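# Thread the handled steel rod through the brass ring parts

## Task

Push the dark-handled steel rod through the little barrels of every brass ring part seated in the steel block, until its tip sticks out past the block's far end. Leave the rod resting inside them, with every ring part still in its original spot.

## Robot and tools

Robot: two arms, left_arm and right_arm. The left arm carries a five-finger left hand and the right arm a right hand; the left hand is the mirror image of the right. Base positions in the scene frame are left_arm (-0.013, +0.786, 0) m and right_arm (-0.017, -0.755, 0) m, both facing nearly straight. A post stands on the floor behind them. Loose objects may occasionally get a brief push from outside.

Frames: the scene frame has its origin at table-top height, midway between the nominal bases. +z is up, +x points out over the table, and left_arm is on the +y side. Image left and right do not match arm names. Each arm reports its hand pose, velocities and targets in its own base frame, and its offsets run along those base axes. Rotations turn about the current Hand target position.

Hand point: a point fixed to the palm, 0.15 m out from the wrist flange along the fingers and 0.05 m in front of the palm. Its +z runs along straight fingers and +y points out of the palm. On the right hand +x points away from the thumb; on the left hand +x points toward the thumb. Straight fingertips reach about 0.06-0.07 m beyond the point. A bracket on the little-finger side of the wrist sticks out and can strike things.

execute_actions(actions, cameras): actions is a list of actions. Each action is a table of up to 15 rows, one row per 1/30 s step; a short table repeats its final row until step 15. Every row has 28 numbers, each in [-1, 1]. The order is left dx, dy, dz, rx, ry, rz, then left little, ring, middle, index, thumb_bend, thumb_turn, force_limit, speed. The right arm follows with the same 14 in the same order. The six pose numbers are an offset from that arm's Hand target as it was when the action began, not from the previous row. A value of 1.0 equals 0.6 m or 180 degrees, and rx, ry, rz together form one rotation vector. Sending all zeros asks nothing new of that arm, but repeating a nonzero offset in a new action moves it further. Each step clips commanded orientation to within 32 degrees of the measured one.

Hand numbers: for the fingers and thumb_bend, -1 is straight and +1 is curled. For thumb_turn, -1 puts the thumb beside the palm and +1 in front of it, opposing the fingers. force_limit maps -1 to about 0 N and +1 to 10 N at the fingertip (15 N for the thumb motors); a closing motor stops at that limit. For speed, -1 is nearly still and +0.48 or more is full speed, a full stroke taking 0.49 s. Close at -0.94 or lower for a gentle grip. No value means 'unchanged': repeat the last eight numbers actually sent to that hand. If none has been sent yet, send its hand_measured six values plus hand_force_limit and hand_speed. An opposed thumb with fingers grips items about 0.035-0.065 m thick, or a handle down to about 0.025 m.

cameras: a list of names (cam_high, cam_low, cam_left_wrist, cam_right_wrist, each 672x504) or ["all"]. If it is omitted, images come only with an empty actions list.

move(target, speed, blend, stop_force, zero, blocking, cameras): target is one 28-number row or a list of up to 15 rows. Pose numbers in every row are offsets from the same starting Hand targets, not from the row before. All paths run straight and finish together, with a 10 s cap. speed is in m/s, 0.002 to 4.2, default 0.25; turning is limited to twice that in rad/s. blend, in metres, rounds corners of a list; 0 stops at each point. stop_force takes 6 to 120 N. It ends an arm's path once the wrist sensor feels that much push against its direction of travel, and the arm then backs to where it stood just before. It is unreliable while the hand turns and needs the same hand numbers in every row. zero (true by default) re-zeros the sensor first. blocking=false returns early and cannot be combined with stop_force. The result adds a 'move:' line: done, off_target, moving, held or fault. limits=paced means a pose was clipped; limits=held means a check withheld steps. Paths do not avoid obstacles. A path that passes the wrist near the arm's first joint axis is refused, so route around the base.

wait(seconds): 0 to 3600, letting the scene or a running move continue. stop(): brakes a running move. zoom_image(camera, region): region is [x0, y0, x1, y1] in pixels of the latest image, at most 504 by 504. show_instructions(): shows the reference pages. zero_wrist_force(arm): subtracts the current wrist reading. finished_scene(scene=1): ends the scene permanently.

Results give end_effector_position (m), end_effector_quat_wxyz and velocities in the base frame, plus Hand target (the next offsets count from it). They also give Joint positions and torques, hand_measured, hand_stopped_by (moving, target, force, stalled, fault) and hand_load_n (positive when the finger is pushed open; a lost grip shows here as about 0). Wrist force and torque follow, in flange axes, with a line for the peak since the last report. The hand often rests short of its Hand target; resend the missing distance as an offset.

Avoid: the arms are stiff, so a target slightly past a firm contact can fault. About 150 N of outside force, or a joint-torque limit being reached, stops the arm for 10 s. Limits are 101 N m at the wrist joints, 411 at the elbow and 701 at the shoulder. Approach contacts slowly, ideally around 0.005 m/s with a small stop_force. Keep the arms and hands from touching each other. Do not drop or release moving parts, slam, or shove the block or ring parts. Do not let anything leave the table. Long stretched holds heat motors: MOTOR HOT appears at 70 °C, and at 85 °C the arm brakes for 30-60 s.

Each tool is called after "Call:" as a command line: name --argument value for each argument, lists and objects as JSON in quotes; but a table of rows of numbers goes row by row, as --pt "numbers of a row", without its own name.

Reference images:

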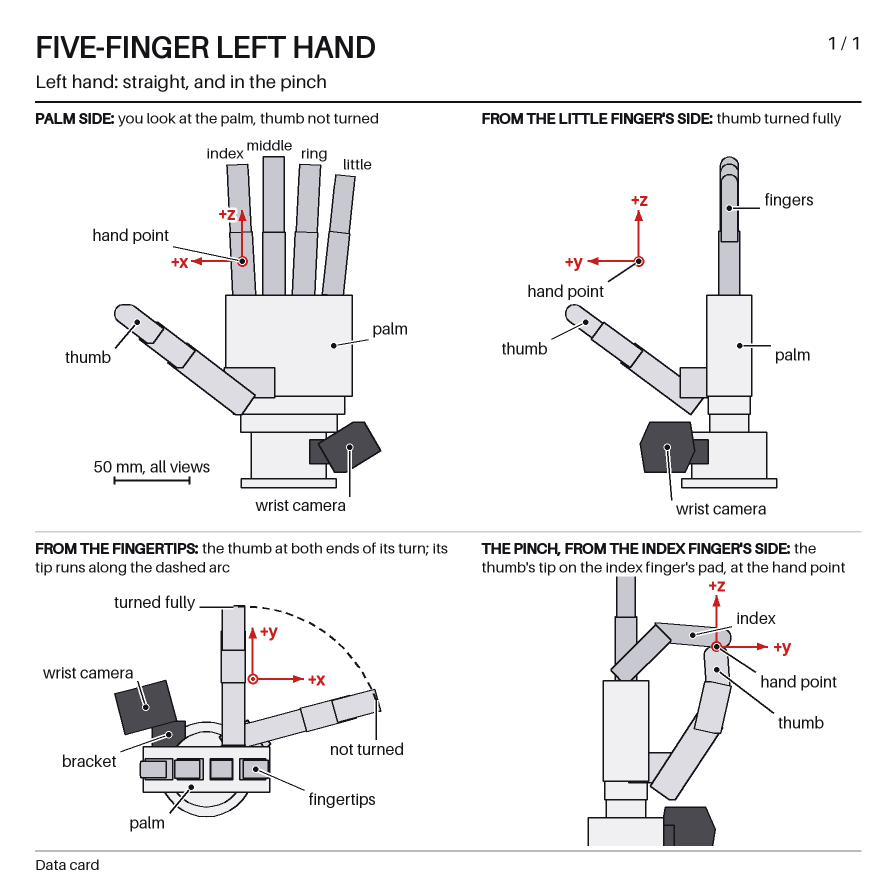

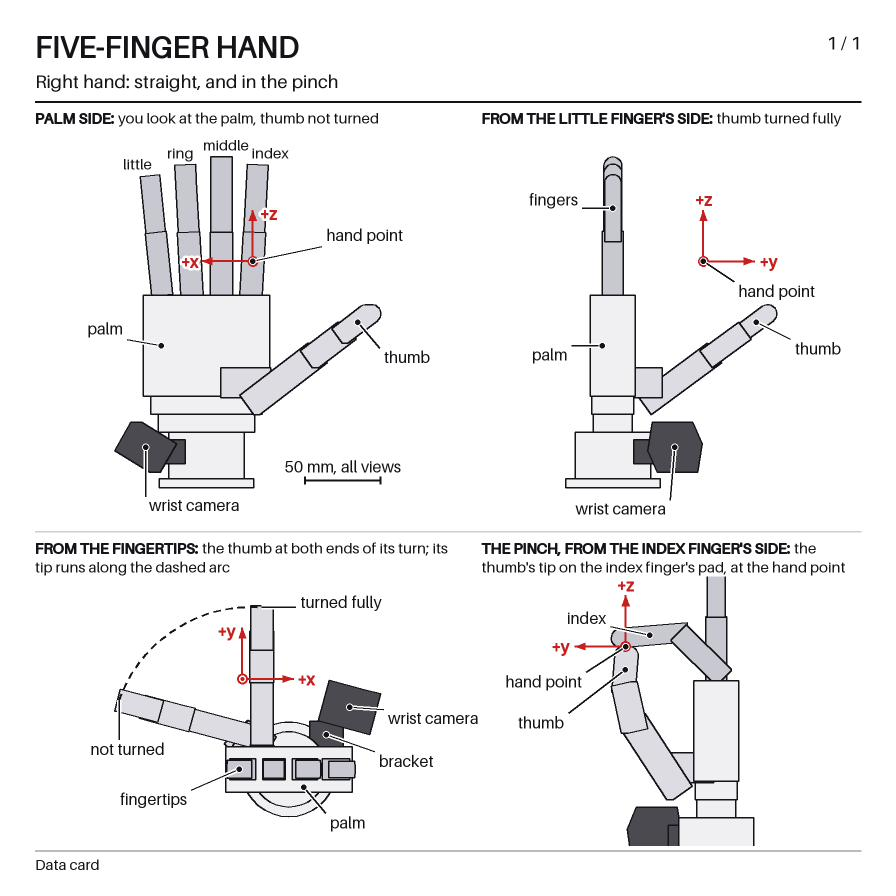

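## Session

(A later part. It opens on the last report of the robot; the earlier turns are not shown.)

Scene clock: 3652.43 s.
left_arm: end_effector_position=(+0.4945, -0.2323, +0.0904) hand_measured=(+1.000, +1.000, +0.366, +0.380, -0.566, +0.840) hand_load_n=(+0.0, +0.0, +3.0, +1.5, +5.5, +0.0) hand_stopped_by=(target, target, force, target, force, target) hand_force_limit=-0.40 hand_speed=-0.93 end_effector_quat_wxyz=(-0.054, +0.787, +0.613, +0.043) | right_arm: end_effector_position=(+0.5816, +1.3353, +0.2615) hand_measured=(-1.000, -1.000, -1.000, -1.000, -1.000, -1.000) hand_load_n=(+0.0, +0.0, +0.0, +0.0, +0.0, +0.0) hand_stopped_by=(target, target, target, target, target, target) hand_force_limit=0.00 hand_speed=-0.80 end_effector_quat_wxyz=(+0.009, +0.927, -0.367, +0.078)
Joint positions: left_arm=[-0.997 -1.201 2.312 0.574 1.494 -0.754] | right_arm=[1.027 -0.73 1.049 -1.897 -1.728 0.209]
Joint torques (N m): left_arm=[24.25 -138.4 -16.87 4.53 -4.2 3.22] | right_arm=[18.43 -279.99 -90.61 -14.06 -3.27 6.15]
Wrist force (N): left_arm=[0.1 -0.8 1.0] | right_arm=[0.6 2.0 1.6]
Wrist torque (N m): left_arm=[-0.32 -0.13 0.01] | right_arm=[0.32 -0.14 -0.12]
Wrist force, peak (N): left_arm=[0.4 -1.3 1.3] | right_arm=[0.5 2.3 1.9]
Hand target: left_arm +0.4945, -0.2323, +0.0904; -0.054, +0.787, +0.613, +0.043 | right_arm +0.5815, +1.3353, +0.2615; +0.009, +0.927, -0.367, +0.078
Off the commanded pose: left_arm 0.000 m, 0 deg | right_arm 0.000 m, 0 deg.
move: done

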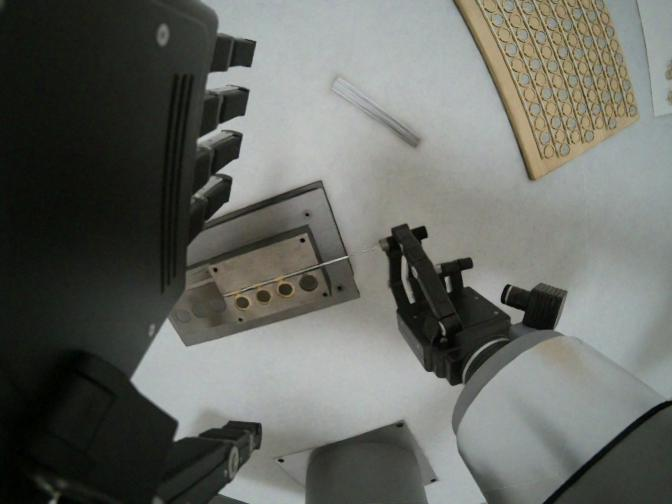

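Call:
move --target '[0.00158,0.01324,0,0,0,0,1,1,0.40,0.38,-0.2,0.84,-0.4,-0.93,0,0,0,0,0,0,-1,-1,-1,-1,-1,-1,0,-0.8]' --speed 0.006 --stop_force 6 --cameras '["cam_right_wrist","cam_high","cam_low"]'

Call:
zoom_image --camera "cam_right_wrist" --region '[205, 280, 245, 310]'

Call:
zoom_image --camera "cam_right_wrist" --region '[330, 210, 430, 290]'

Scene clock: 3660.43 s.
left_arm: end_effector_position=(+0.4954, -0.2243, +0.0904) hand_measured=(+1.000, +1.000, +0.366, +0.380, -0.566, +0.840) hand_load_n=(+0.0, +0.0, +3.0, +1.5, +5.5, +0.0) hand_stopped_by=(target, target, force, target, force, target) hand_force_limit=-0.40 hand_speed=-0.93 end_effector_quat_wxyz=(-0.054, +0.787, +0.613, +0.043) | right_arm: end_effector_position=(+0.5815, +1.3353, +0.2615) hand_measured=(-1.000, -1.000, -1.000, -1.000, -1.000, -1.000) hand_load_n=(+0.0, +0.0, +0.0, +0.0, +0.0, +0.0) hand_stopped_by=(target, target, target, target, target, target) hand_force_limit=0.00 hand_speed=-0.80 end_effector_quat_wxyz=(+0.009, +0.927, -0.367, +0.078)
Joint positions: left_arm=[-0.986 -1.203 2.317 0.571 1.493 -0.743] | right_arm=[1.027 -0.73 1.049 -1.897 -1.728 0.209]
Joint torques (N m): left_arm=[22.92 -133.97 -14.04 4.31 -4.22 3.77] | right_arm=[16.77 -282.07 -88.37 -14.02 -4.36 5.06]
Wrist force (N): left_arm=[-0.1 -1.1 1.2] | right_arm=[0.7 1.4 1.6]
Wrist torque (N m): left_arm=[-0.36 -0.09 0.02] | right_arm=[0.23 -0.17 -0.12]
Wrist force, peak (N): left_arm=[0.1 -1.2 1.4] | right_arm=[0.8 2.0 2.2]
Hand target: left_arm +0.4954, -0.2243, +0.0904; -0.054, +0.787, +0.613, +0.043 | right_arm +0.5815, +1.3353, +0.2615; +0.009, +0.927, -0.367, +0.078
Off the commanded pose: left_arm 0.000 m, 0 deg | right_arm 0.000 m, 0 deg.
move: done
Images, in order (width x height): cam_high 672x504, cam_low 672x504, cam_right_wrist 672x504.

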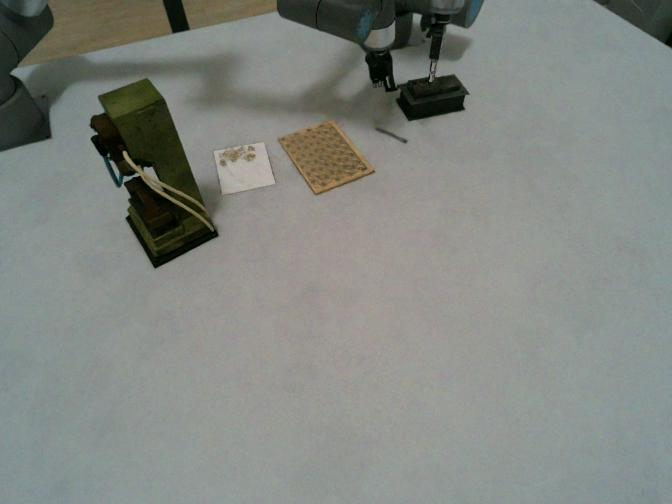

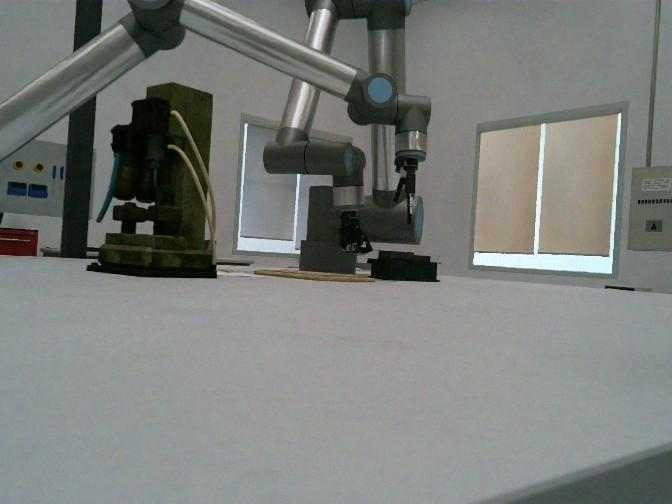

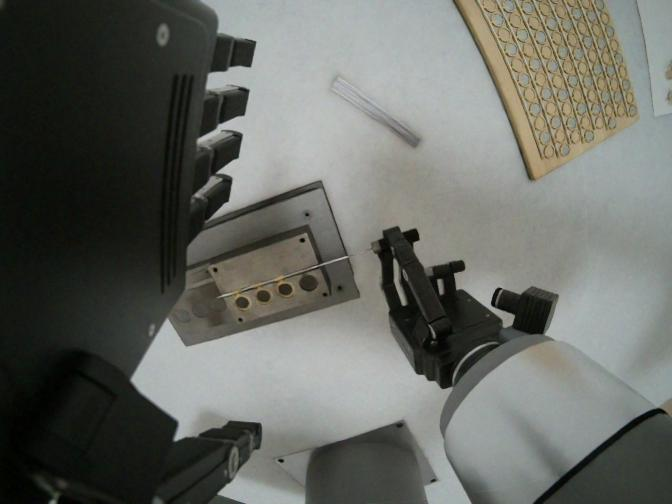

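Scaled by 12.600 from the camera's image (finer frame: 960x720).

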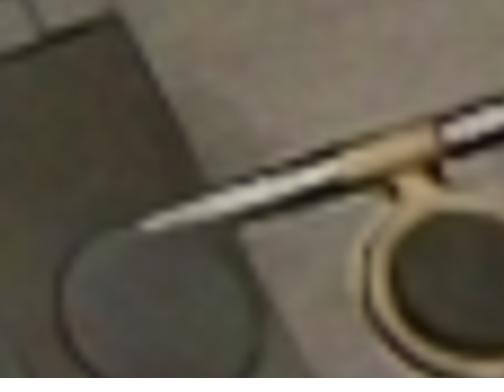

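Scaled by 5.040 from the camera's image (finer frame: 960x720).

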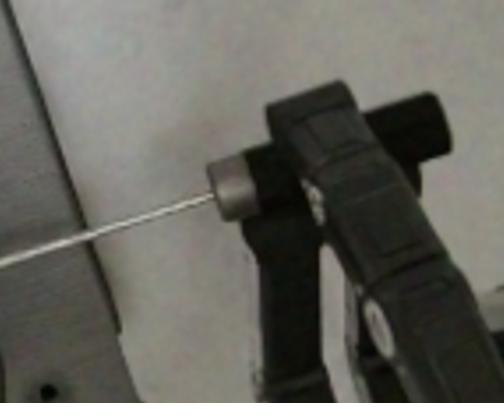

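Call:
wait --seconds 0.1 --cameras '["cam_left_wrist","cam_right_wrist"]'

Call:
zoom_image --camera "cam_right_wrist" --region '[320, 200, 480, 320]'

Scene clock: 3779.90 s.
left_arm: end_effector_position=(+0.4954, -0.2243, +0.0904) hand_measured=(+1.000, +1.000, +0.366, +0.380, -0.566, +0.840) hand_load_n=(+0.0, +0.0, +3.0, +1.5, +5.5, +0.0) hand_stopped_by=(target, target, force, target, force, target) hand_force_limit=-0.40 hand_speed=-0.93 end_effector_quat_wxyz=(-0.054, +0.787, +0.613, +0.043) | right_arm: end_effector_position=(+0.5815, +1.3353, +0.2615) hand_measured=(-1.000, -1.000, -1.000, -1.000, -1.000, -1.000) hand_load_n=(+0.0, +0.0, +0.0, +0.0, +0.0, +0.0) hand_stopped_by=(target, target, target, target, target, target) hand_force_limit=0.00 hand_speed=-0.80 end_effector_quat_wxyz=(+0.009, +0.927, -0.367, +0.078)
Joint positions: left_arm=[-0.986 -1.203 2.317 0.571 1.493 -0.743] | right_arm=[1.027 -0.73 1.049 -1.897 -1.728 0.209]
Joint torques (N m): left_arm=[19.99 -136.95 -16.18 4.55 -3.84 3.19] | right_arm=[16.78 -279.6 -90.17 -14.26 -4.25 5.4]
Wrist force (N): left_arm=[0.0 -1.1 1.4] | right_arm=[0.1 1.8 1.9]
Wrist torque (N m): left_arm=[-0.38 -0.11 0.02] | right_arm=[0.27 -0.08 -0.14]
Wrist force, peak (N): left_arm=[0.0 -0.9 1.6] | right_arm=[0.6 2.1 1.9]
Hand target: left_arm +0.4954, -0.2243, +0.0904; -0.054, +0.787, +0.613, +0.043 | right_arm +0.5815, +1.3353, +0.2615; +0.009, +0.927, -0.367, +0.078
Off the commanded pose: left_arm 0.000 m, 0 deg | right_arm 0.000 m, 0 deg.
wait: 0.10 s; at rest from the start

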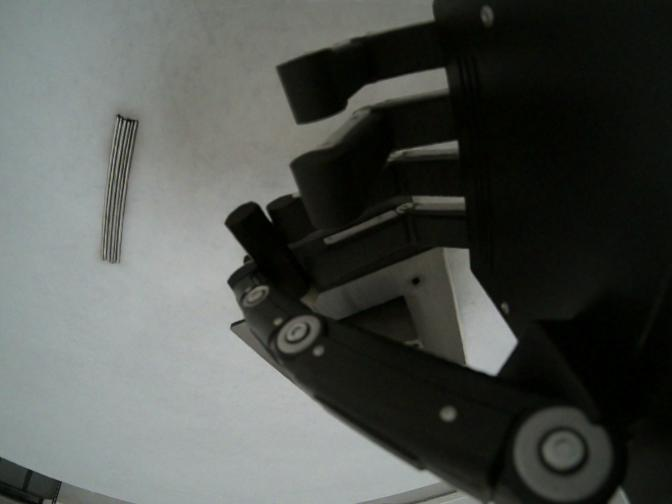

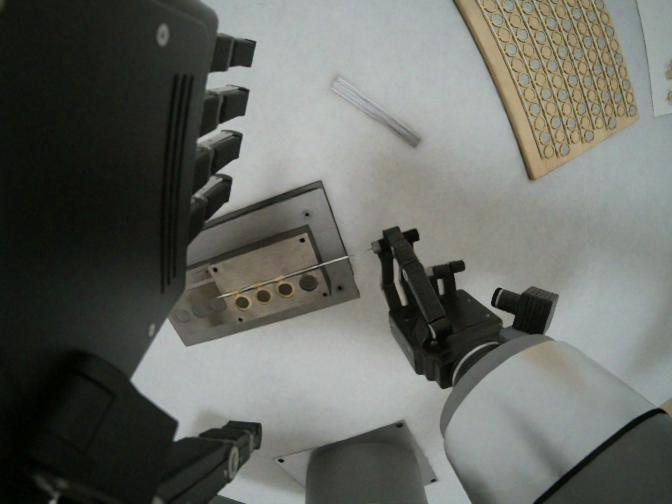

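Scaled by 3.150 from the camera's image (finer frame: 960x720).

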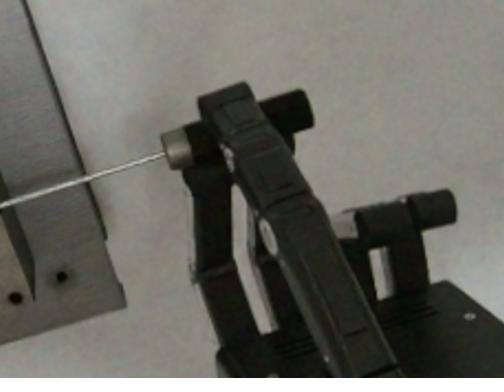

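Call:
execute_actions --actions '[]' --cameras '["all"]'

Scene clock: 3804.70 s.
left_arm: end_effector_position=(+0.4954, -0.2243, +0.0904) hand_measured=(+1.000, +1.000, +0.366, +0.380, -0.566, +0.840) hand_load_n=(+0.0, +0.0, +3.0, +1.5, +5.5, +0.0) hand_stopped_by=(target, target, force, target, force, target) hand_force_limit=-0.40 hand_speed=-0.93 end_effector_quat_wxyz=(-0.054, +0.787, +0.613, +0.043) | right_arm: end_effector_position=(+0.5815, +1.3353, +0.2615) hand_measured=(-1.000, -1.000, -1.000, -1.000, -1.000, -1.000) hand_load_n=(+0.0, +0.0, +0.0, +0.0, +0.0, -0.5) hand_stopped_by=(target, target, target, target, target, target) hand_force_limit=0.00 hand_speed=-0.80 end_effector_quat_wxyz=(+0.009, +0.927, -0.367, +0.078)
Joint positions: left_arm=[-0.986 -1.203 2.317 0.571 1.493 -0.743] | right_arm=[1.027 -0.73 1.049 -1.897 -1.728 0.209]
Joint velocities: within noise
Joint torques (N m): left_arm=[19.75 -137.74 -17.11 4.09 -4.19 3.49] | right_arm=[17.34 -279.41 -90.74 -13.97 -4.14 5.12]
Wrist force (N): left_arm=[-0.2 -0.8 1.3] | right_arm=[0.2 1.8 1.9]
Wrist torque (N m): left_arm=[-0.32 -0.08 0.01] | right_arm=[0.27 -0.10 -0.14]
Wrist force, peak (N): left_arm=[0.2 -1.1 1.6] | right_arm=[0.4 2.3 2.1]
Hand target: left_arm +0.4954, -0.2243, +0.0904; -0.054, +0.787, +0.613, +0.043 | right_arm +0.5815, +1.3353, +0.2615; +0.009, +0.927, -0.367, +0.078
Off the commanded pose: left_arm 0.000 m, 0 deg | right_arm 0.000 m, 0 deg.

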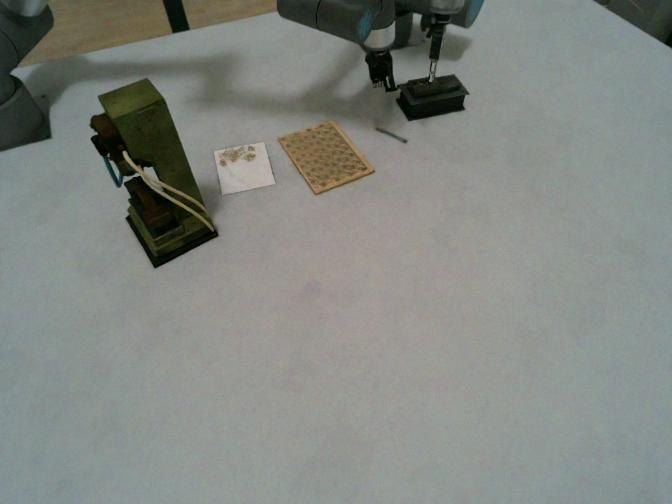

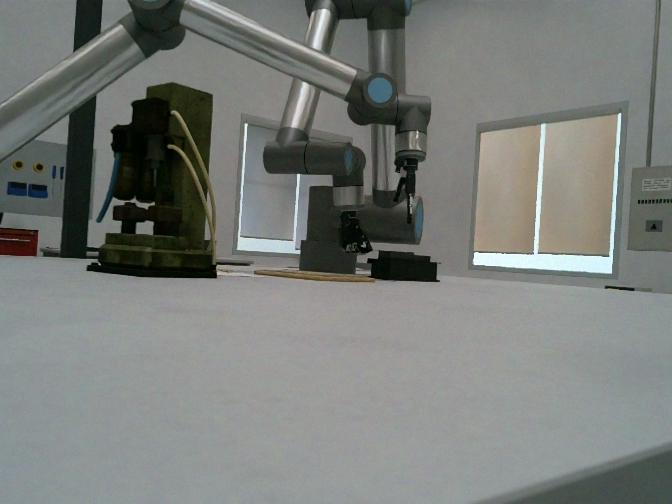

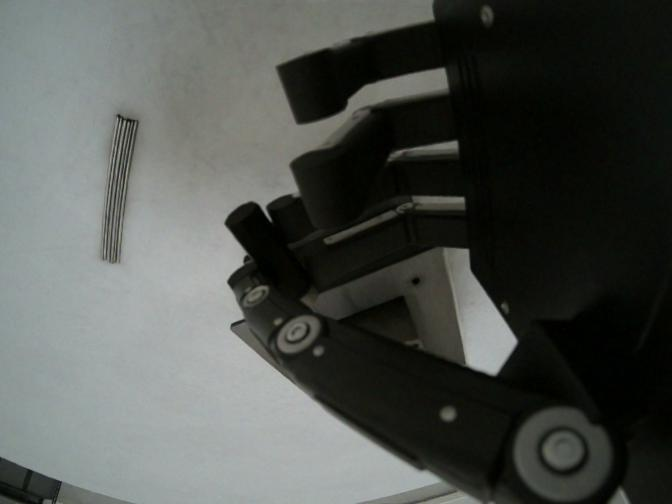

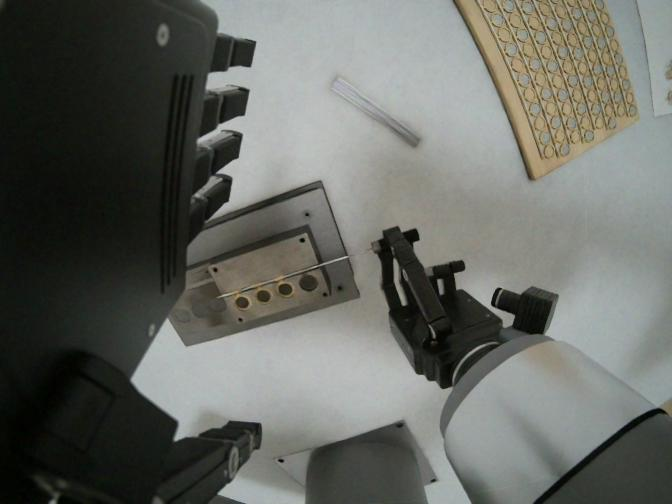

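Call:
zoom_image --camera "cam_right_wrist" --region '[180, 180, 440, 350]'

Call:
zoom_image --camera "cam_right_wrist" --region '[190, 250, 350, 350]'

Scaled by 1.938 from the camera's image (finer frame: 960x720).

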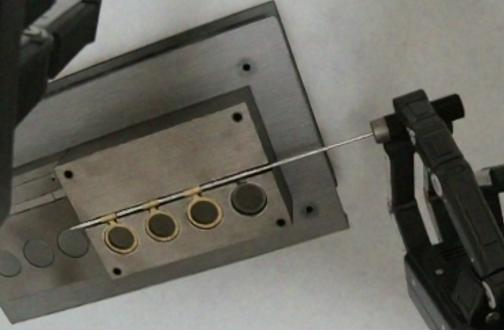

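Scaled by 3.150 from the camera's image (finer frame: 960x720).

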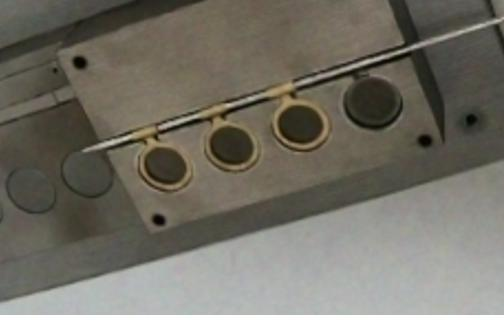

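Call:
move --target '[0.001284, 0.010758, 0, 0, 0, 0, 1, 1, 0.40, 0.38, -0.2, 0.84, -0.4, -0.93, 0, 0, 0, 0, 0, 0, -1, -1, -1, -1, -1, -1, 0, -0.8]' --speed 0.006 --stop_force 6 --cameras '["cam_right_wrist"]'

Call:
zoom_image --camera "cam_right_wrist" --region '[180, 180, 440, 350]'

Call:
zoom_image --camera "cam_right_wrist" --region '[190, 250, 350, 350]'

Scene clock: 3840.73 s.
left_arm: end_effector_position=(+0.4962, -0.2179, +0.0904) hand_measured=(+1.000, +1.000, +0.366, +0.380, -0.566, +0.840) hand_load_n=(+0.0, +0.0, +3.0, +1.5, +5.5, +0.0) hand_stopped_by=(target, target, force, target, force, target) hand_force_limit=-0.40 hand_speed=-0.93 end_effector_quat_wxyz=(-0.054, +0.787, +0.613, +0.043) | right_arm: end_effector_position=(+0.5815, +1.3353, +0.2615) hand_measured=(-1.000, -1.000, -1.000, -1.000, -1.000, -1.000) hand_load_n=(+0.0, +0.0, +0.0, +0.0, +0.0, +0.0) hand_stopped_by=(target, target, target, target, target, target) hand_force_limit=0.00 hand_speed=-0.80 end_effector_quat_wxyz=(+0.009, +0.927, -0.367, +0.078)
Joint positions: left_arm=[-0.977 -1.206 2.321 0.568 1.492 -0.734] | right_arm=[1.027 -0.73 1.049 -1.897 -1.728 0.209]
Joint torques (N m): left_arm=[25.73 -138.01 -15.67 4.31 -4.39 3.3] | right_arm=[14 -278.15 -92.51 -13.4 -3.83 5.21]
Wrist force (N): left_arm=[-0.1 -1.0 1.3] | right_arm=[0.6 1.7 1.8]
Wrist torque (N m): left_arm=[-0.37 -0.07 0.02] | right_arm=[0.27 -0.16 -0.12]
Wrist force, peak (N): left_arm=[-0.1 -1.0 1.6] | right_arm=[0.9 2.1 2.0]
Hand target: left_arm +0.4962, -0.2179, +0.0904; -0.054, +0.787, +0.613, +0.043 | right_arm +0.5815, +1.3353, +0.2615; +0.009, +0.927, -0.367, +0.078
Off the commanded pose: left_arm 0.000 m, 0 deg | right_arm 0.000 m, 0 deg.
move: done

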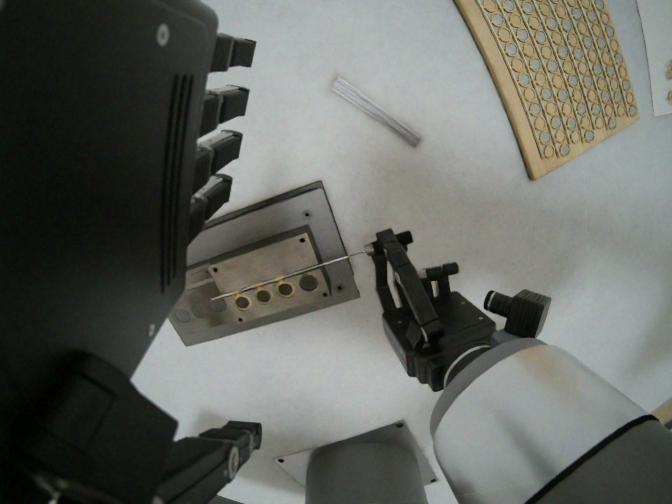

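Scaled by 1.938 from the camera's image (finer frame: 960x720).

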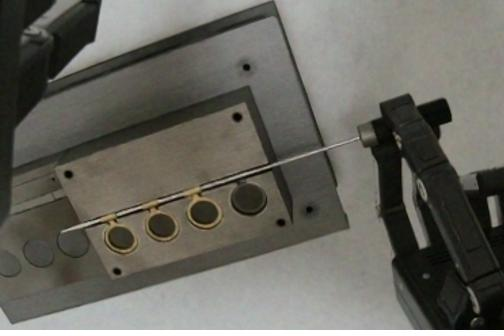

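Scaled by 3.150 from the camera's image (finer frame: 960x720).

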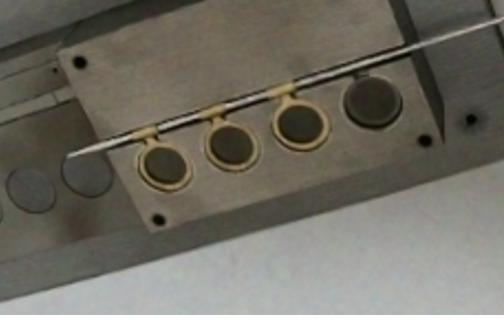

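Call:
move --target '[0, 0, 0, 0, 0, 0, 1, 1, 0.40, 0.38, -0.2, 0.84, -0.4, -0.93, 0.2008, -0.0105, -0.0308, 0.0671, 0.1241, 0, -1, -1, -1, -1, -1, -1, 0, -0.8]' --speed 0.12 --cameras '["cam_right_wrist"]'

Call:
zoom_image --camera "cam_right_wrist" --region '[240, 160, 480, 320]'

Scene clock: 3848.40 s.
left_arm: end_effector_position=(+0.4962, -0.2179, +0.0904) hand_measured=(+1.000, +1.000, +0.366, +0.380, -0.566, +0.840) hand_load_n=(+0.0, +0.0, +3.0, +1.5, +5.5, +0.0) hand_stopped_by=(target, target, force, target, force, target) hand_force_limit=-0.40 hand_speed=-0.93 end_effector_quat_wxyz=(-0.054, +0.787, +0.613, +0.043) | right_arm: end_effector_position=(+0.7018, +1.3290, +0.2430) hand_measured=(-1.000, -1.000, -1.000, -1.000, -1.000, -1.000) hand_load_n=(+0.0, +0.0, +0.0, +0.0, +0.0, +0.0) hand_stopped_by=(target, target, target, target, target, target) hand_force_limit=0.00 hand_speed=-0.80 end_effector_quat_wxyz=(-0.017, +0.920, -0.364, -0.141)
Joint positions: left_arm=[-0.977 -1.206 2.321 0.568 1.492 -0.734] | right_arm=[0.869 -0.647 0.939 -1.803 -1.291 0.044]
Joint torques (N m): left_arm=[20.41 -137.89 -14.83 4.9 -4.51 3.73] | right_arm=[-14.1 -244.76 -110.37 -3.1 5.82 -6.5]
Wrist force (N): left_arm=[0.0 -1.1 1.3] | right_arm=[-0.3 1.4 1.4]
Wrist torque (N m): left_arm=[-0.39 -0.10 0.03] | right_arm=[0.25 0.12 0.33]
Wrist force, peak (N): left_arm=[0.0 -1.2 1.6] | right_arm=[-0.7 2.7 1.6]
Hand target: left_arm +0.4962, -0.2179, +0.0904; -0.054, +0.787, +0.613, +0.043 | right_arm +0.7019, +1.3290, +0.2430; -0.017, +0.920, -0.364, -0.141
Off the commanded pose: left_arm 0.000 m, 0 deg | right_arm 0.000 m, 0 deg.
move: done

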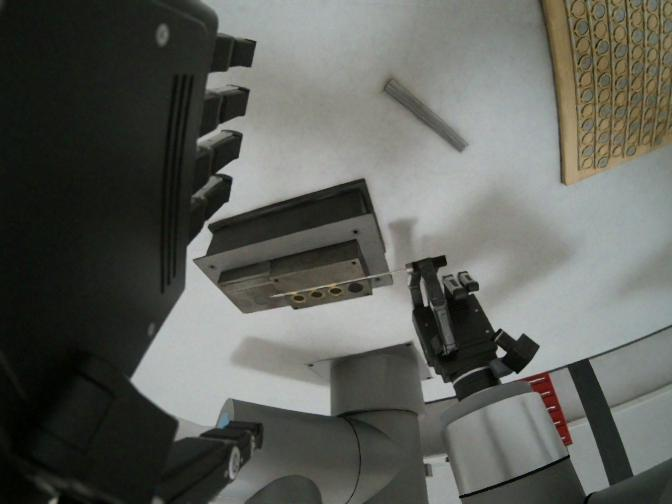

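Scaled by 2.100 from the camera's image (finer frame: 960x720).

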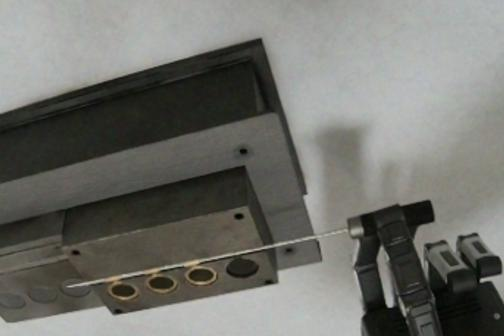

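Call:
move --target '[0, 0, 0, 0, 0, 0, 1, 1, 0.40, 0.38, -0.2, 0.84, -0.4, -0.93, -0.0375, -0.0922, -0.1142, 0.0465, 0.086, 0, -1, -1, -1, -1, -1, -1, 0, -0.8]' --speed 0.12 --cameras '["cam_right_wrist"]'

Call:
zoom_image --camera "cam_right_wrist" --region '[200, 100, 500, 300]'

Scene clock: 3886.00 s.
left_arm: end_effector_position=(+0.4962, -0.2179, +0.0904) hand_measured=(+1.000, +1.000, +0.366, +0.380, -0.566, +0.840) hand_load_n=(+0.0, +0.0, +3.0, +1.5, +6.0, -0.5) hand_stopped_by=(target, target, force, target, force, target) hand_force_limit=-0.40 hand_speed=-0.93 end_effector_quat_wxyz=(-0.054, +0.787, +0.613, +0.043) | right_arm: end_effector_position=(+0.6795, +1.2738, +0.1746) hand_measured=(-1.000, -1.000, -1.000, -1.000, -1.000, -1.000) hand_load_n=(+0.0, +0.0, +0.0, -0.5, +0.0, +0.0) hand_stopped_by=(target, target, target, target, target, target) hand_force_limit=0.00 hand_speed=-0.80 end_effector_quat_wxyz=(-0.035, +0.889, -0.352, -0.290)
Joint positions: left_arm=[-0.977 -1.206 2.321 0.568 1.492 -0.734] | right_arm=[0.803 -0.656 1.11 -1.846 -1.003 -0.066]
Joint torques (N m): left_arm=[20.7 -136.44 -15.32 4.76 -4.45 3.66] | right_arm=[-19.64 -236.19 -81.31 -14.05 6.7 -6.47]
Wrist force (N): left_arm=[0.0 -1.1 1.3] | right_arm=[-0.2 1.4 2.1]
Wrist torque (N m): left_arm=[-0.37 -0.09 0.02] | right_arm=[0.23 0.19 0.33]
Wrist force, peak (N): left_arm=[0.1 -1.3 1.4] | right_arm=[-0.5 2.1 2.1]
Hand target: left_arm +0.4962, -0.2179, +0.0904; -0.054, +0.787, +0.613, +0.043 | right_arm +0.6794, +1.2737, +0.1745; -0.035, +0.889, -0.352, -0.290
Off the commanded pose: left_arm 0.000 m, 0 deg | right_arm 0.000 m, 0 deg.
move: done

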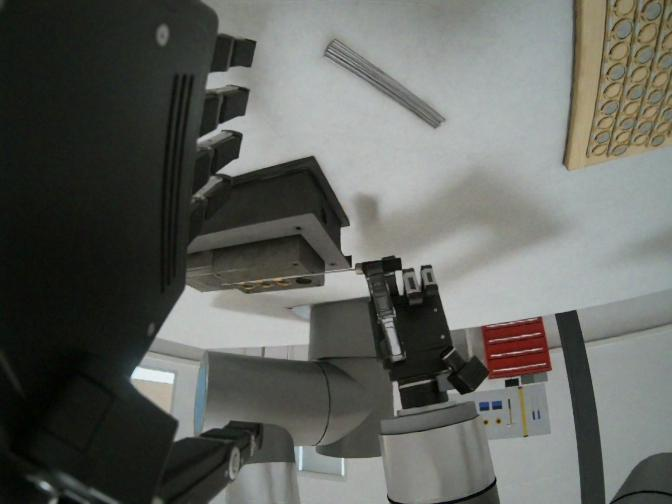

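Scaled by 1.680 from the camera's image (finer frame: 960x720).

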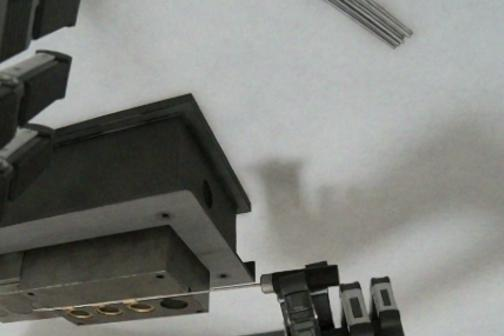

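Call:
zoom_image --camera "cam_right_wrist" --region '[260, 220, 440, 310]'

Scaled by 2.800 from the camera's image (finer frame: 960x720).

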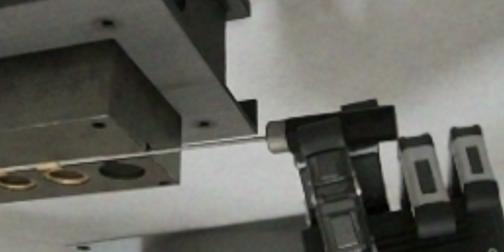

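Call:
zoom_image --camera "cam_right_wrist" --region '[290, 230, 410, 300]'

Call:
zoom_image --camera "cam_right_wrist" --region '[180, 140, 360, 300]'

Scaled by 4.200 from the camera's image (finer frame: 960x720).

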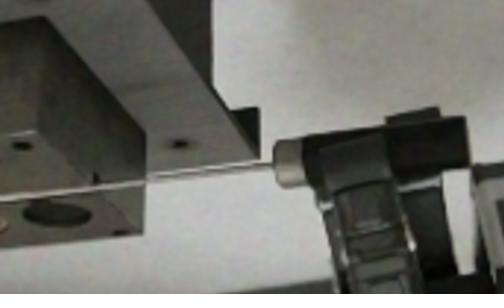

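Scaled by 2.800 from the camera's image (finer frame: 960x720).

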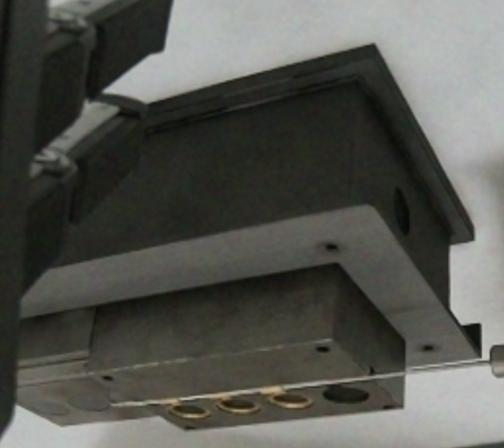

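Call:
execute_actions --actions '[]' --cameras '["cam_low"]'

Call:
zoom_image --camera "cam_low" --region '[330, 170, 470, 290]'

Scene clock: 3929.40 s.
left_arm: end_effector_position=(+0.4962, -0.2179, +0.0904) hand_measured=(+1.000, +1.000, +0.366, +0.380, -0.566, +0.840) hand_load_n=(+0.0, +0.0, +3.0, +1.5, +5.5, +0.0) hand_stopped_by=(target, target, force, target, force, target) hand_force_limit=-0.40 hand_speed=-0.93 end_effector_quat_wxyz=(-0.054, +0.787, +0.613, +0.043) | right_arm: end_effector_position=(+0.6794, +1.2737, +0.1745) hand_measured=(-1.000, -1.000, -1.000, -1.000, -1.000, -1.000) hand_load_n=(+0.0, +0.0, +0.0, +0.0, +0.0, +0.0) hand_stopped_by=(target, target, target, target, target, target) hand_force_limit=0.00 hand_speed=-0.80 end_effector_quat_wxyz=(-0.035, +0.889, -0.352, -0.290)
Joint positions: left_arm=[-0.977 -1.206 2.321 0.568 1.492 -0.734] | right_arm=[0.803 -0.656 1.11 -1.846 -1.002 -0.066]
Joint velocities: within noise
Joint torques (N m): left_arm=[21.98 -138.07 -13.82 4.71 -4 3.72] | right_arm=[-22.06 -231.99 -84.78 -13.35 7.22 -5.87]
Wrist force (N): left_arm=[-0.1 -0.9 1.3] | right_arm=[-0.1 1.4 2.2]
Wrist torque (N m): left_arm=[-0.34 -0.08 0.01] | right_arm=[0.22 0.17 0.33]
Wrist force, peak (N): left_arm=[-0.4 -1.1 1.4] | right_arm=[-0.1 1.4 2.5]
Hand target: left_arm +0.4962, -0.2179, +0.0904; -0.054, +0.787, +0.613, +0.043 | right_arm +0.6794, +1.2737, +0.1745; -0.035, +0.889, -0.352, -0.290
Off the commanded pose: left_arm 0.000 m, 0 deg | right_arm 0.000 m, 0 deg.
Images, in order (width x height): cam_low 672x504.

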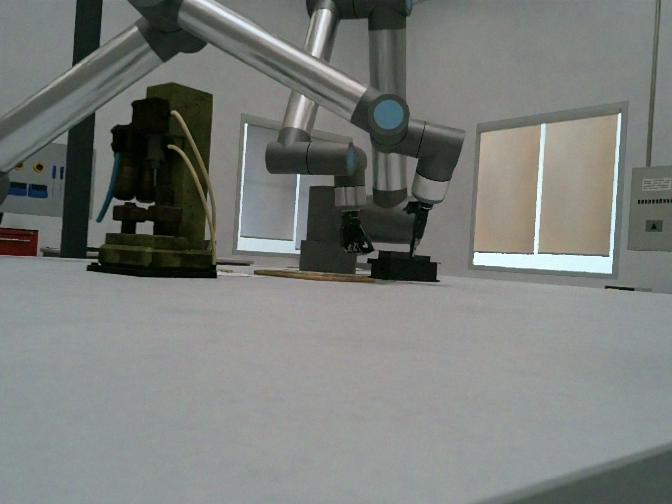

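Scaled by 3.600 from the camera's image (finer frame: 960x720).

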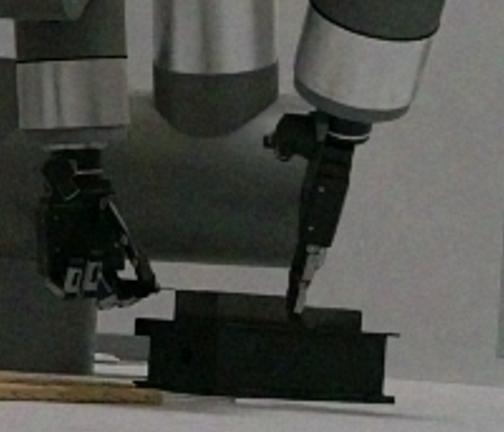

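Call:
move --target '[0, 0, 0, 0, 0, 0, 1, 1, 0.40, 0.38, -0.2, 0.84, -0.4, -0.93, 0.0375, 0.0922, 0.1142, -0.0465, -0.086, 0, -1, -1, -1, -1, -1, -1, 0, -0.8]' --speed 0.12

Call:
move --target '[0.00158, 0.01324, 0, 0, 0, 0, 1, 1, 0.40, 0.38, -0.2, 0.84, -0.4, -0.93, 0, 0, 0, 0, 0, 0, -1, -1, -1, -1, -1, -1, 0, -0.8]' --speed 0.006 --stop_force 6 --cameras '["cam_right_wrist", "cam_low"]'

Call:
zoom_image --camera "cam_right_wrist" --region '[250, 220, 450, 320]'

Call:
zoom_image --camera "cam_low" --region '[330, 210, 450, 290]'

Scene clock: 3952.47 s.
left_arm: end_effector_position=(+0.4962, -0.2179, +0.0904) hand_measured=(+1.000, +1.000, +0.366, +0.380, -0.566, +0.840) hand_load_n=(+0.0, +0.0, +3.0, +1.5, +6.0, +0.0) hand_stopped_by=(target, target, force, target, force, target) hand_force_limit=-0.40 hand_speed=-0.93 end_effector_quat_wxyz=(-0.054, +0.787, +0.613, +0.043) | right_arm: end_effector_position=(+0.7019, +1.3289, +0.2429) hand_measured=(-1.000, -1.000, -1.000, -1.000, -1.000, -1.000) hand_load_n=(+0.0, +0.0, +0.0, +0.0, +0.0, +0.0) hand_stopped_by=(target, target, target, target, target, target) hand_force_limit=0.00 hand_speed=-0.80 end_effector_quat_wxyz=(-0.017, +0.920, -0.364, -0.142)
Joint positions: left_arm=[-0.977 -1.206 2.321 0.568 1.492 -0.734] | right_arm=[0.869 -0.647 0.939 -1.803 -1.291 0.044]
Joint torques (N m): left_arm=[18.97 -136.73 -15.87 4.51 -4.43 3.85] | right_arm=[20.47 -238.25 -111.69 -3.31 -2.5 5.37]
Wrist force (N): left_arm=[0.1 -1.0 1.3] | right_arm=[-0.2 1.0 1.7]
Wrist torque (N m): left_arm=[-0.37 -0.11 0.03] | right_arm=[0.18 0.10 -0.22]
Wrist force, peak (N): left_arm=[-0.1 -1.1 1.6] | right_arm=[0.3 1.8 3.1]
Hand target: left_arm +0.4962, -0.2179, +0.0904; -0.054, +0.787, +0.613, +0.043 | right_arm +0.7019, +1.3290, +0.2430; -0.017, +0.920, -0.364, -0.141
Off the commanded pose: left_arm 0.000 m, 0 deg | right_arm 0.000 m, 0 deg.
move: done

Scene clock: 3954.70 s.
left_arm: end_effector_position=(+0.4971, -0.2099, +0.0904) hand_measured=(+1.000, +1.000, +0.366, +0.380, -0.566, +0.840) hand_load_n=(+0.0, +0.0, +3.0, +1.5, +5.5, +0.0) hand_stopped_by=(target, target, force, target, force, target) hand_force_limit=-0.40 hand_speed=-0.93 end_effector_quat_wxyz=(-0.054, +0.787, +0.613, +0.043) | right_arm: end_effector_position=(+0.7019, +1.3290, +0.2430) hand_measured=(-1.000, -1.000, -1.000, -1.000, -1.000, -1.000) hand_load_n=(+0.0, +0.0, +0.0, -0.5, +0.0, +0.0) hand_stopped_by=(target, target, target, target, target, target) hand_force_limit=0.00 hand_speed=-0.80 end_effector_quat_wxyz=(-0.017, +0.920, -0.364, -0.141)
Joint positions: left_arm=[-0.966 -1.209 2.326 0.565 1.49 -0.723] | right_arm=[0.869 -0.647 0.939 -1.803 -1.291 0.044]
Joint torques (N m): left_arm=[18.43 -135.58 -16.64 4.33 -3.99 3.52] | right_arm=[15.89 -240.44 -113.31 -3.08 -1.89 5.59]
Wrist force (N): left_arm=[-0.3 -1.0 1.7] | right_arm=[-0.3 1.2 1.8]
Wrist torque (N m): left_arm=[-0.38 -0.03 0.01] | right_arm=[0.21 0.11 -0.22]
Wrist force, peak (N): left_arm=[-0.3 -1.0 1.7] | right_arm=[-0.4 1.4 2.0]
Hand target: left_arm +0.4971, -0.2099, +0.0904; -0.054, +0.787, +0.613, +0.043 | right_arm +0.7019, +1.3290, +0.2430; -0.017, +0.920, -0.364, -0.141
Off the commanded pose: left_arm 0.000 m, 0 deg | right_arm 0.000 m, 0 deg.
move: done
Images, in order (width x height): cam_low 672x504, cam_right_wrist 672x504.

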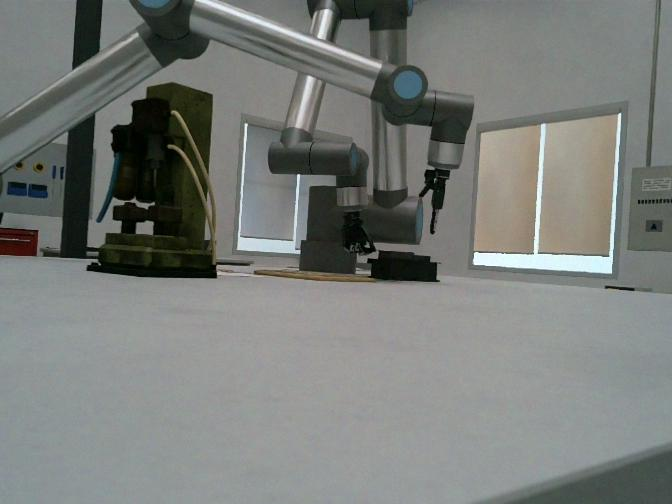

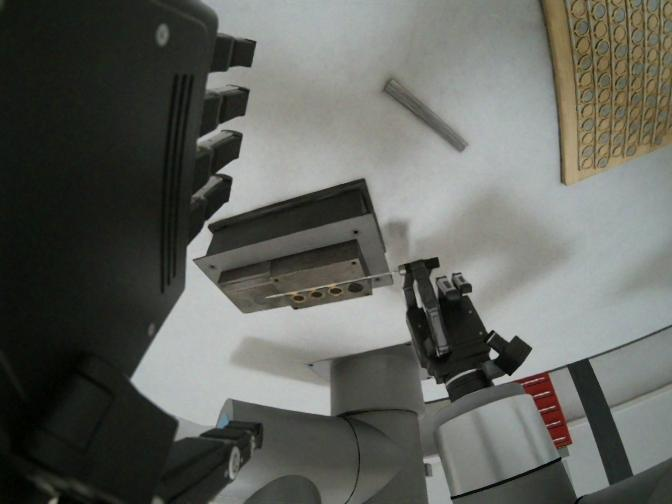

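Scaled by 2.520 from the camera's image (finer frame: 960x720).

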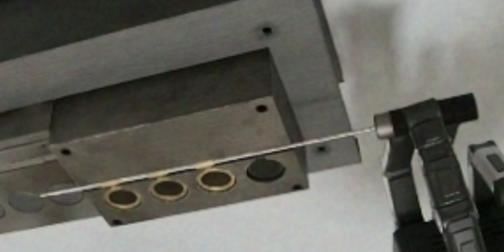

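Scaled by 4.200 from the camera's image (finer frame: 960x720).

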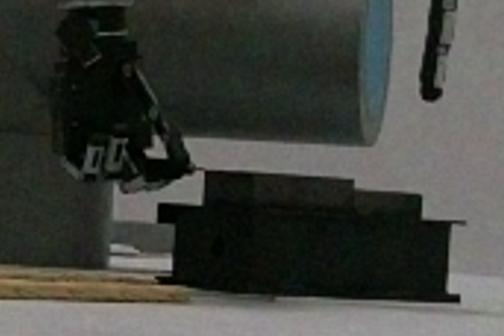

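Call:
zoom_image --camera "cam_right_wrist" --region '[260, 260, 380, 320]'

Scaled by 4.200 from the camera's image (finer frame: 960x720).

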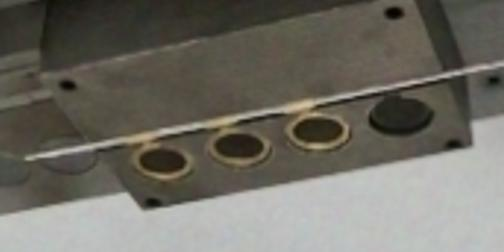

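Call:
move --target '[0.00158, 0.01324, 0, 0, 0, 0, 1, 1, 0.40, 0.38, -0.2, 0.84, -0.4, -0.93, 0, 0, 0, 0, 0, 0, -1, -1, -1, -1, -1, -1, 0, -0.8]' --speed 0.006 --stop_force 6 --cameras '["cam_right_wrist", "cam_low"]'

Call:
zoom_image --camera "cam_right_wrist" --region '[250, 220, 450, 320]'

Call:
zoom_image --camera "cam_right_wrist" --region '[260, 260, 380, 320]'

Call:
zoom_image --camera "cam_low" --region '[330, 210, 450, 290]'

Scene clock: 3977.53 s.
left_arm: end_effector_position=(+0.4981, -0.2020, +0.0904) hand_measured=(+1.000, +1.000, +0.366, +0.380, -0.566, +0.840) hand_load_n=(+0.0, +0.0, +3.0, +1.5, +5.5, +0.0) hand_stopped_by=(target, target, force, target, force, target) hand_force_limit=-0.40 hand_speed=-0.93 end_effector_quat_wxyz=(-0.054, +0.787, +0.613, +0.043) | right_arm: end_effector_position=(+0.7019, +1.3290, +0.2430) hand_measured=(-1.000, -1.000, -1.000, -1.000, -1.000, -1.000) hand_load_n=(+0.0, +0.0, +0.0, +0.0, +0.0, +0.0) hand_stopped_by=(target, target, target, target, target, target) hand_force_limit=0.00 hand_speed=-0.80 end_effector_quat_wxyz=(-0.017, +0.920, -0.364, -0.141)
Joint positions: left_arm=[-0.954 -1.211 2.331 0.562 1.489 -0.711] | right_arm=[0.869 -0.647 0.939 -1.803 -1.291 0.044]
Joint torques (N m): left_arm=[19.72 -137.7 -14.41 4.17 -4.13 3.77] | right_arm=[16.22 -237.88 -111.65 -2.83 -3.02 5.29]
Wrist force (N): left_arm=[-0.2 -0.9 1.7] | right_arm=[-0.4 1.1 2.1]
Wrist torque (N m): left_arm=[-0.37 -0.04 0.01] | right_arm=[0.16 0.12 -0.22]
Wrist force, peak (N): left_arm=[-0.3 -1.1 1.7] | right_arm=[-0.3 1.4 2.1]
Hand target: left_arm +0.4981, -0.2020, +0.0904; -0.054, +0.787, +0.613, +0.043 | right_arm +0.7019, +1.3290, +0.2430; -0.017, +0.920, -0.364, -0.141
Off the commanded pose: left_arm 0.000 m, 0 deg | right_arm 0.000 m, 0 deg.
move: done
Images, in order (width x height): cam_low 672x504, cam_right_wrist 672x504.

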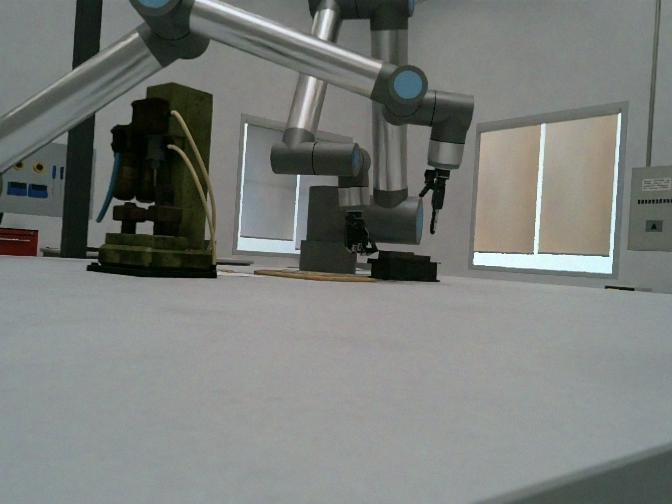

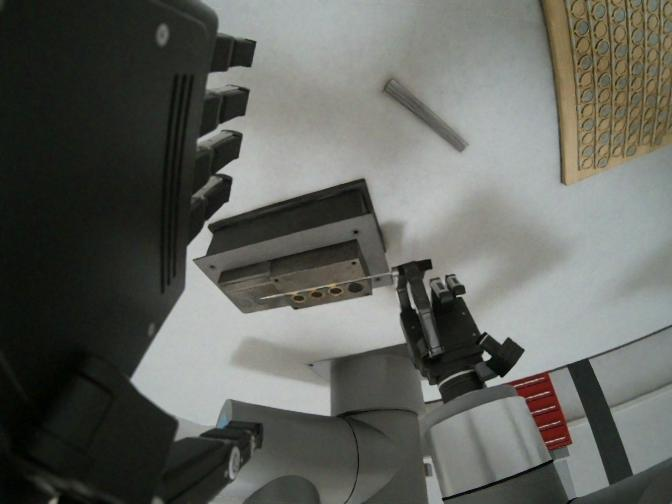

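Scaled by 2.520 from the camera's image (finer frame: 960x720).

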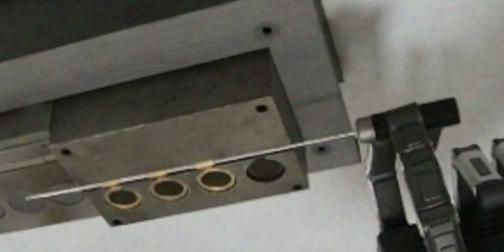

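Scaled by 4.200 from the camera's image (finer frame: 960x720).

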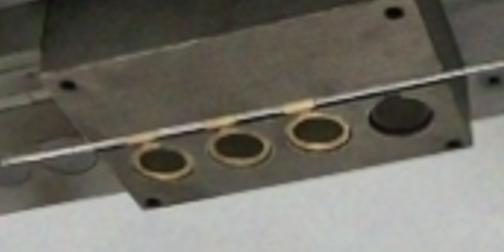

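Scaled by 4.200 from the camera's image (finer frame: 960x720).

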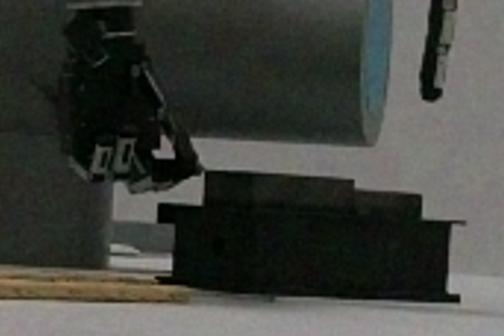

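Call:
zoom_image --camera "cam_low" --region '[340, 230, 400, 275]'

Call:
zoom_image --camera "cam_right_wrist" --region '[350, 240, 450, 310]'

Scaled by 8.400 from the camera's image (finer frame: 960x720).

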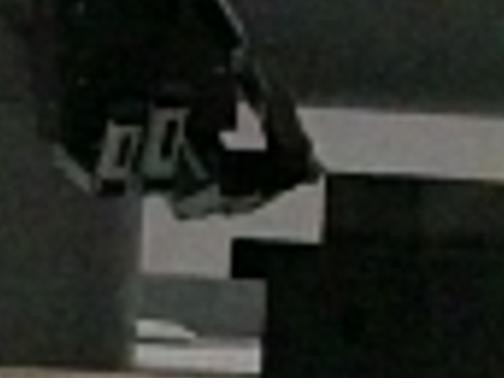

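Scaled by 5.040 from the camera's image (finer frame: 960x720).

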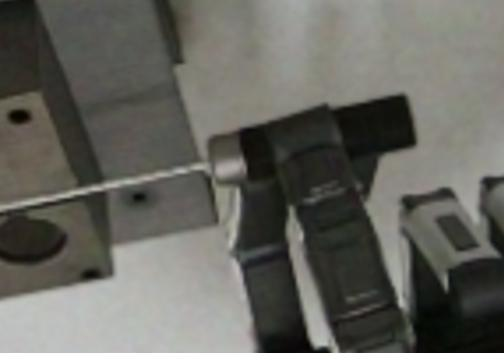

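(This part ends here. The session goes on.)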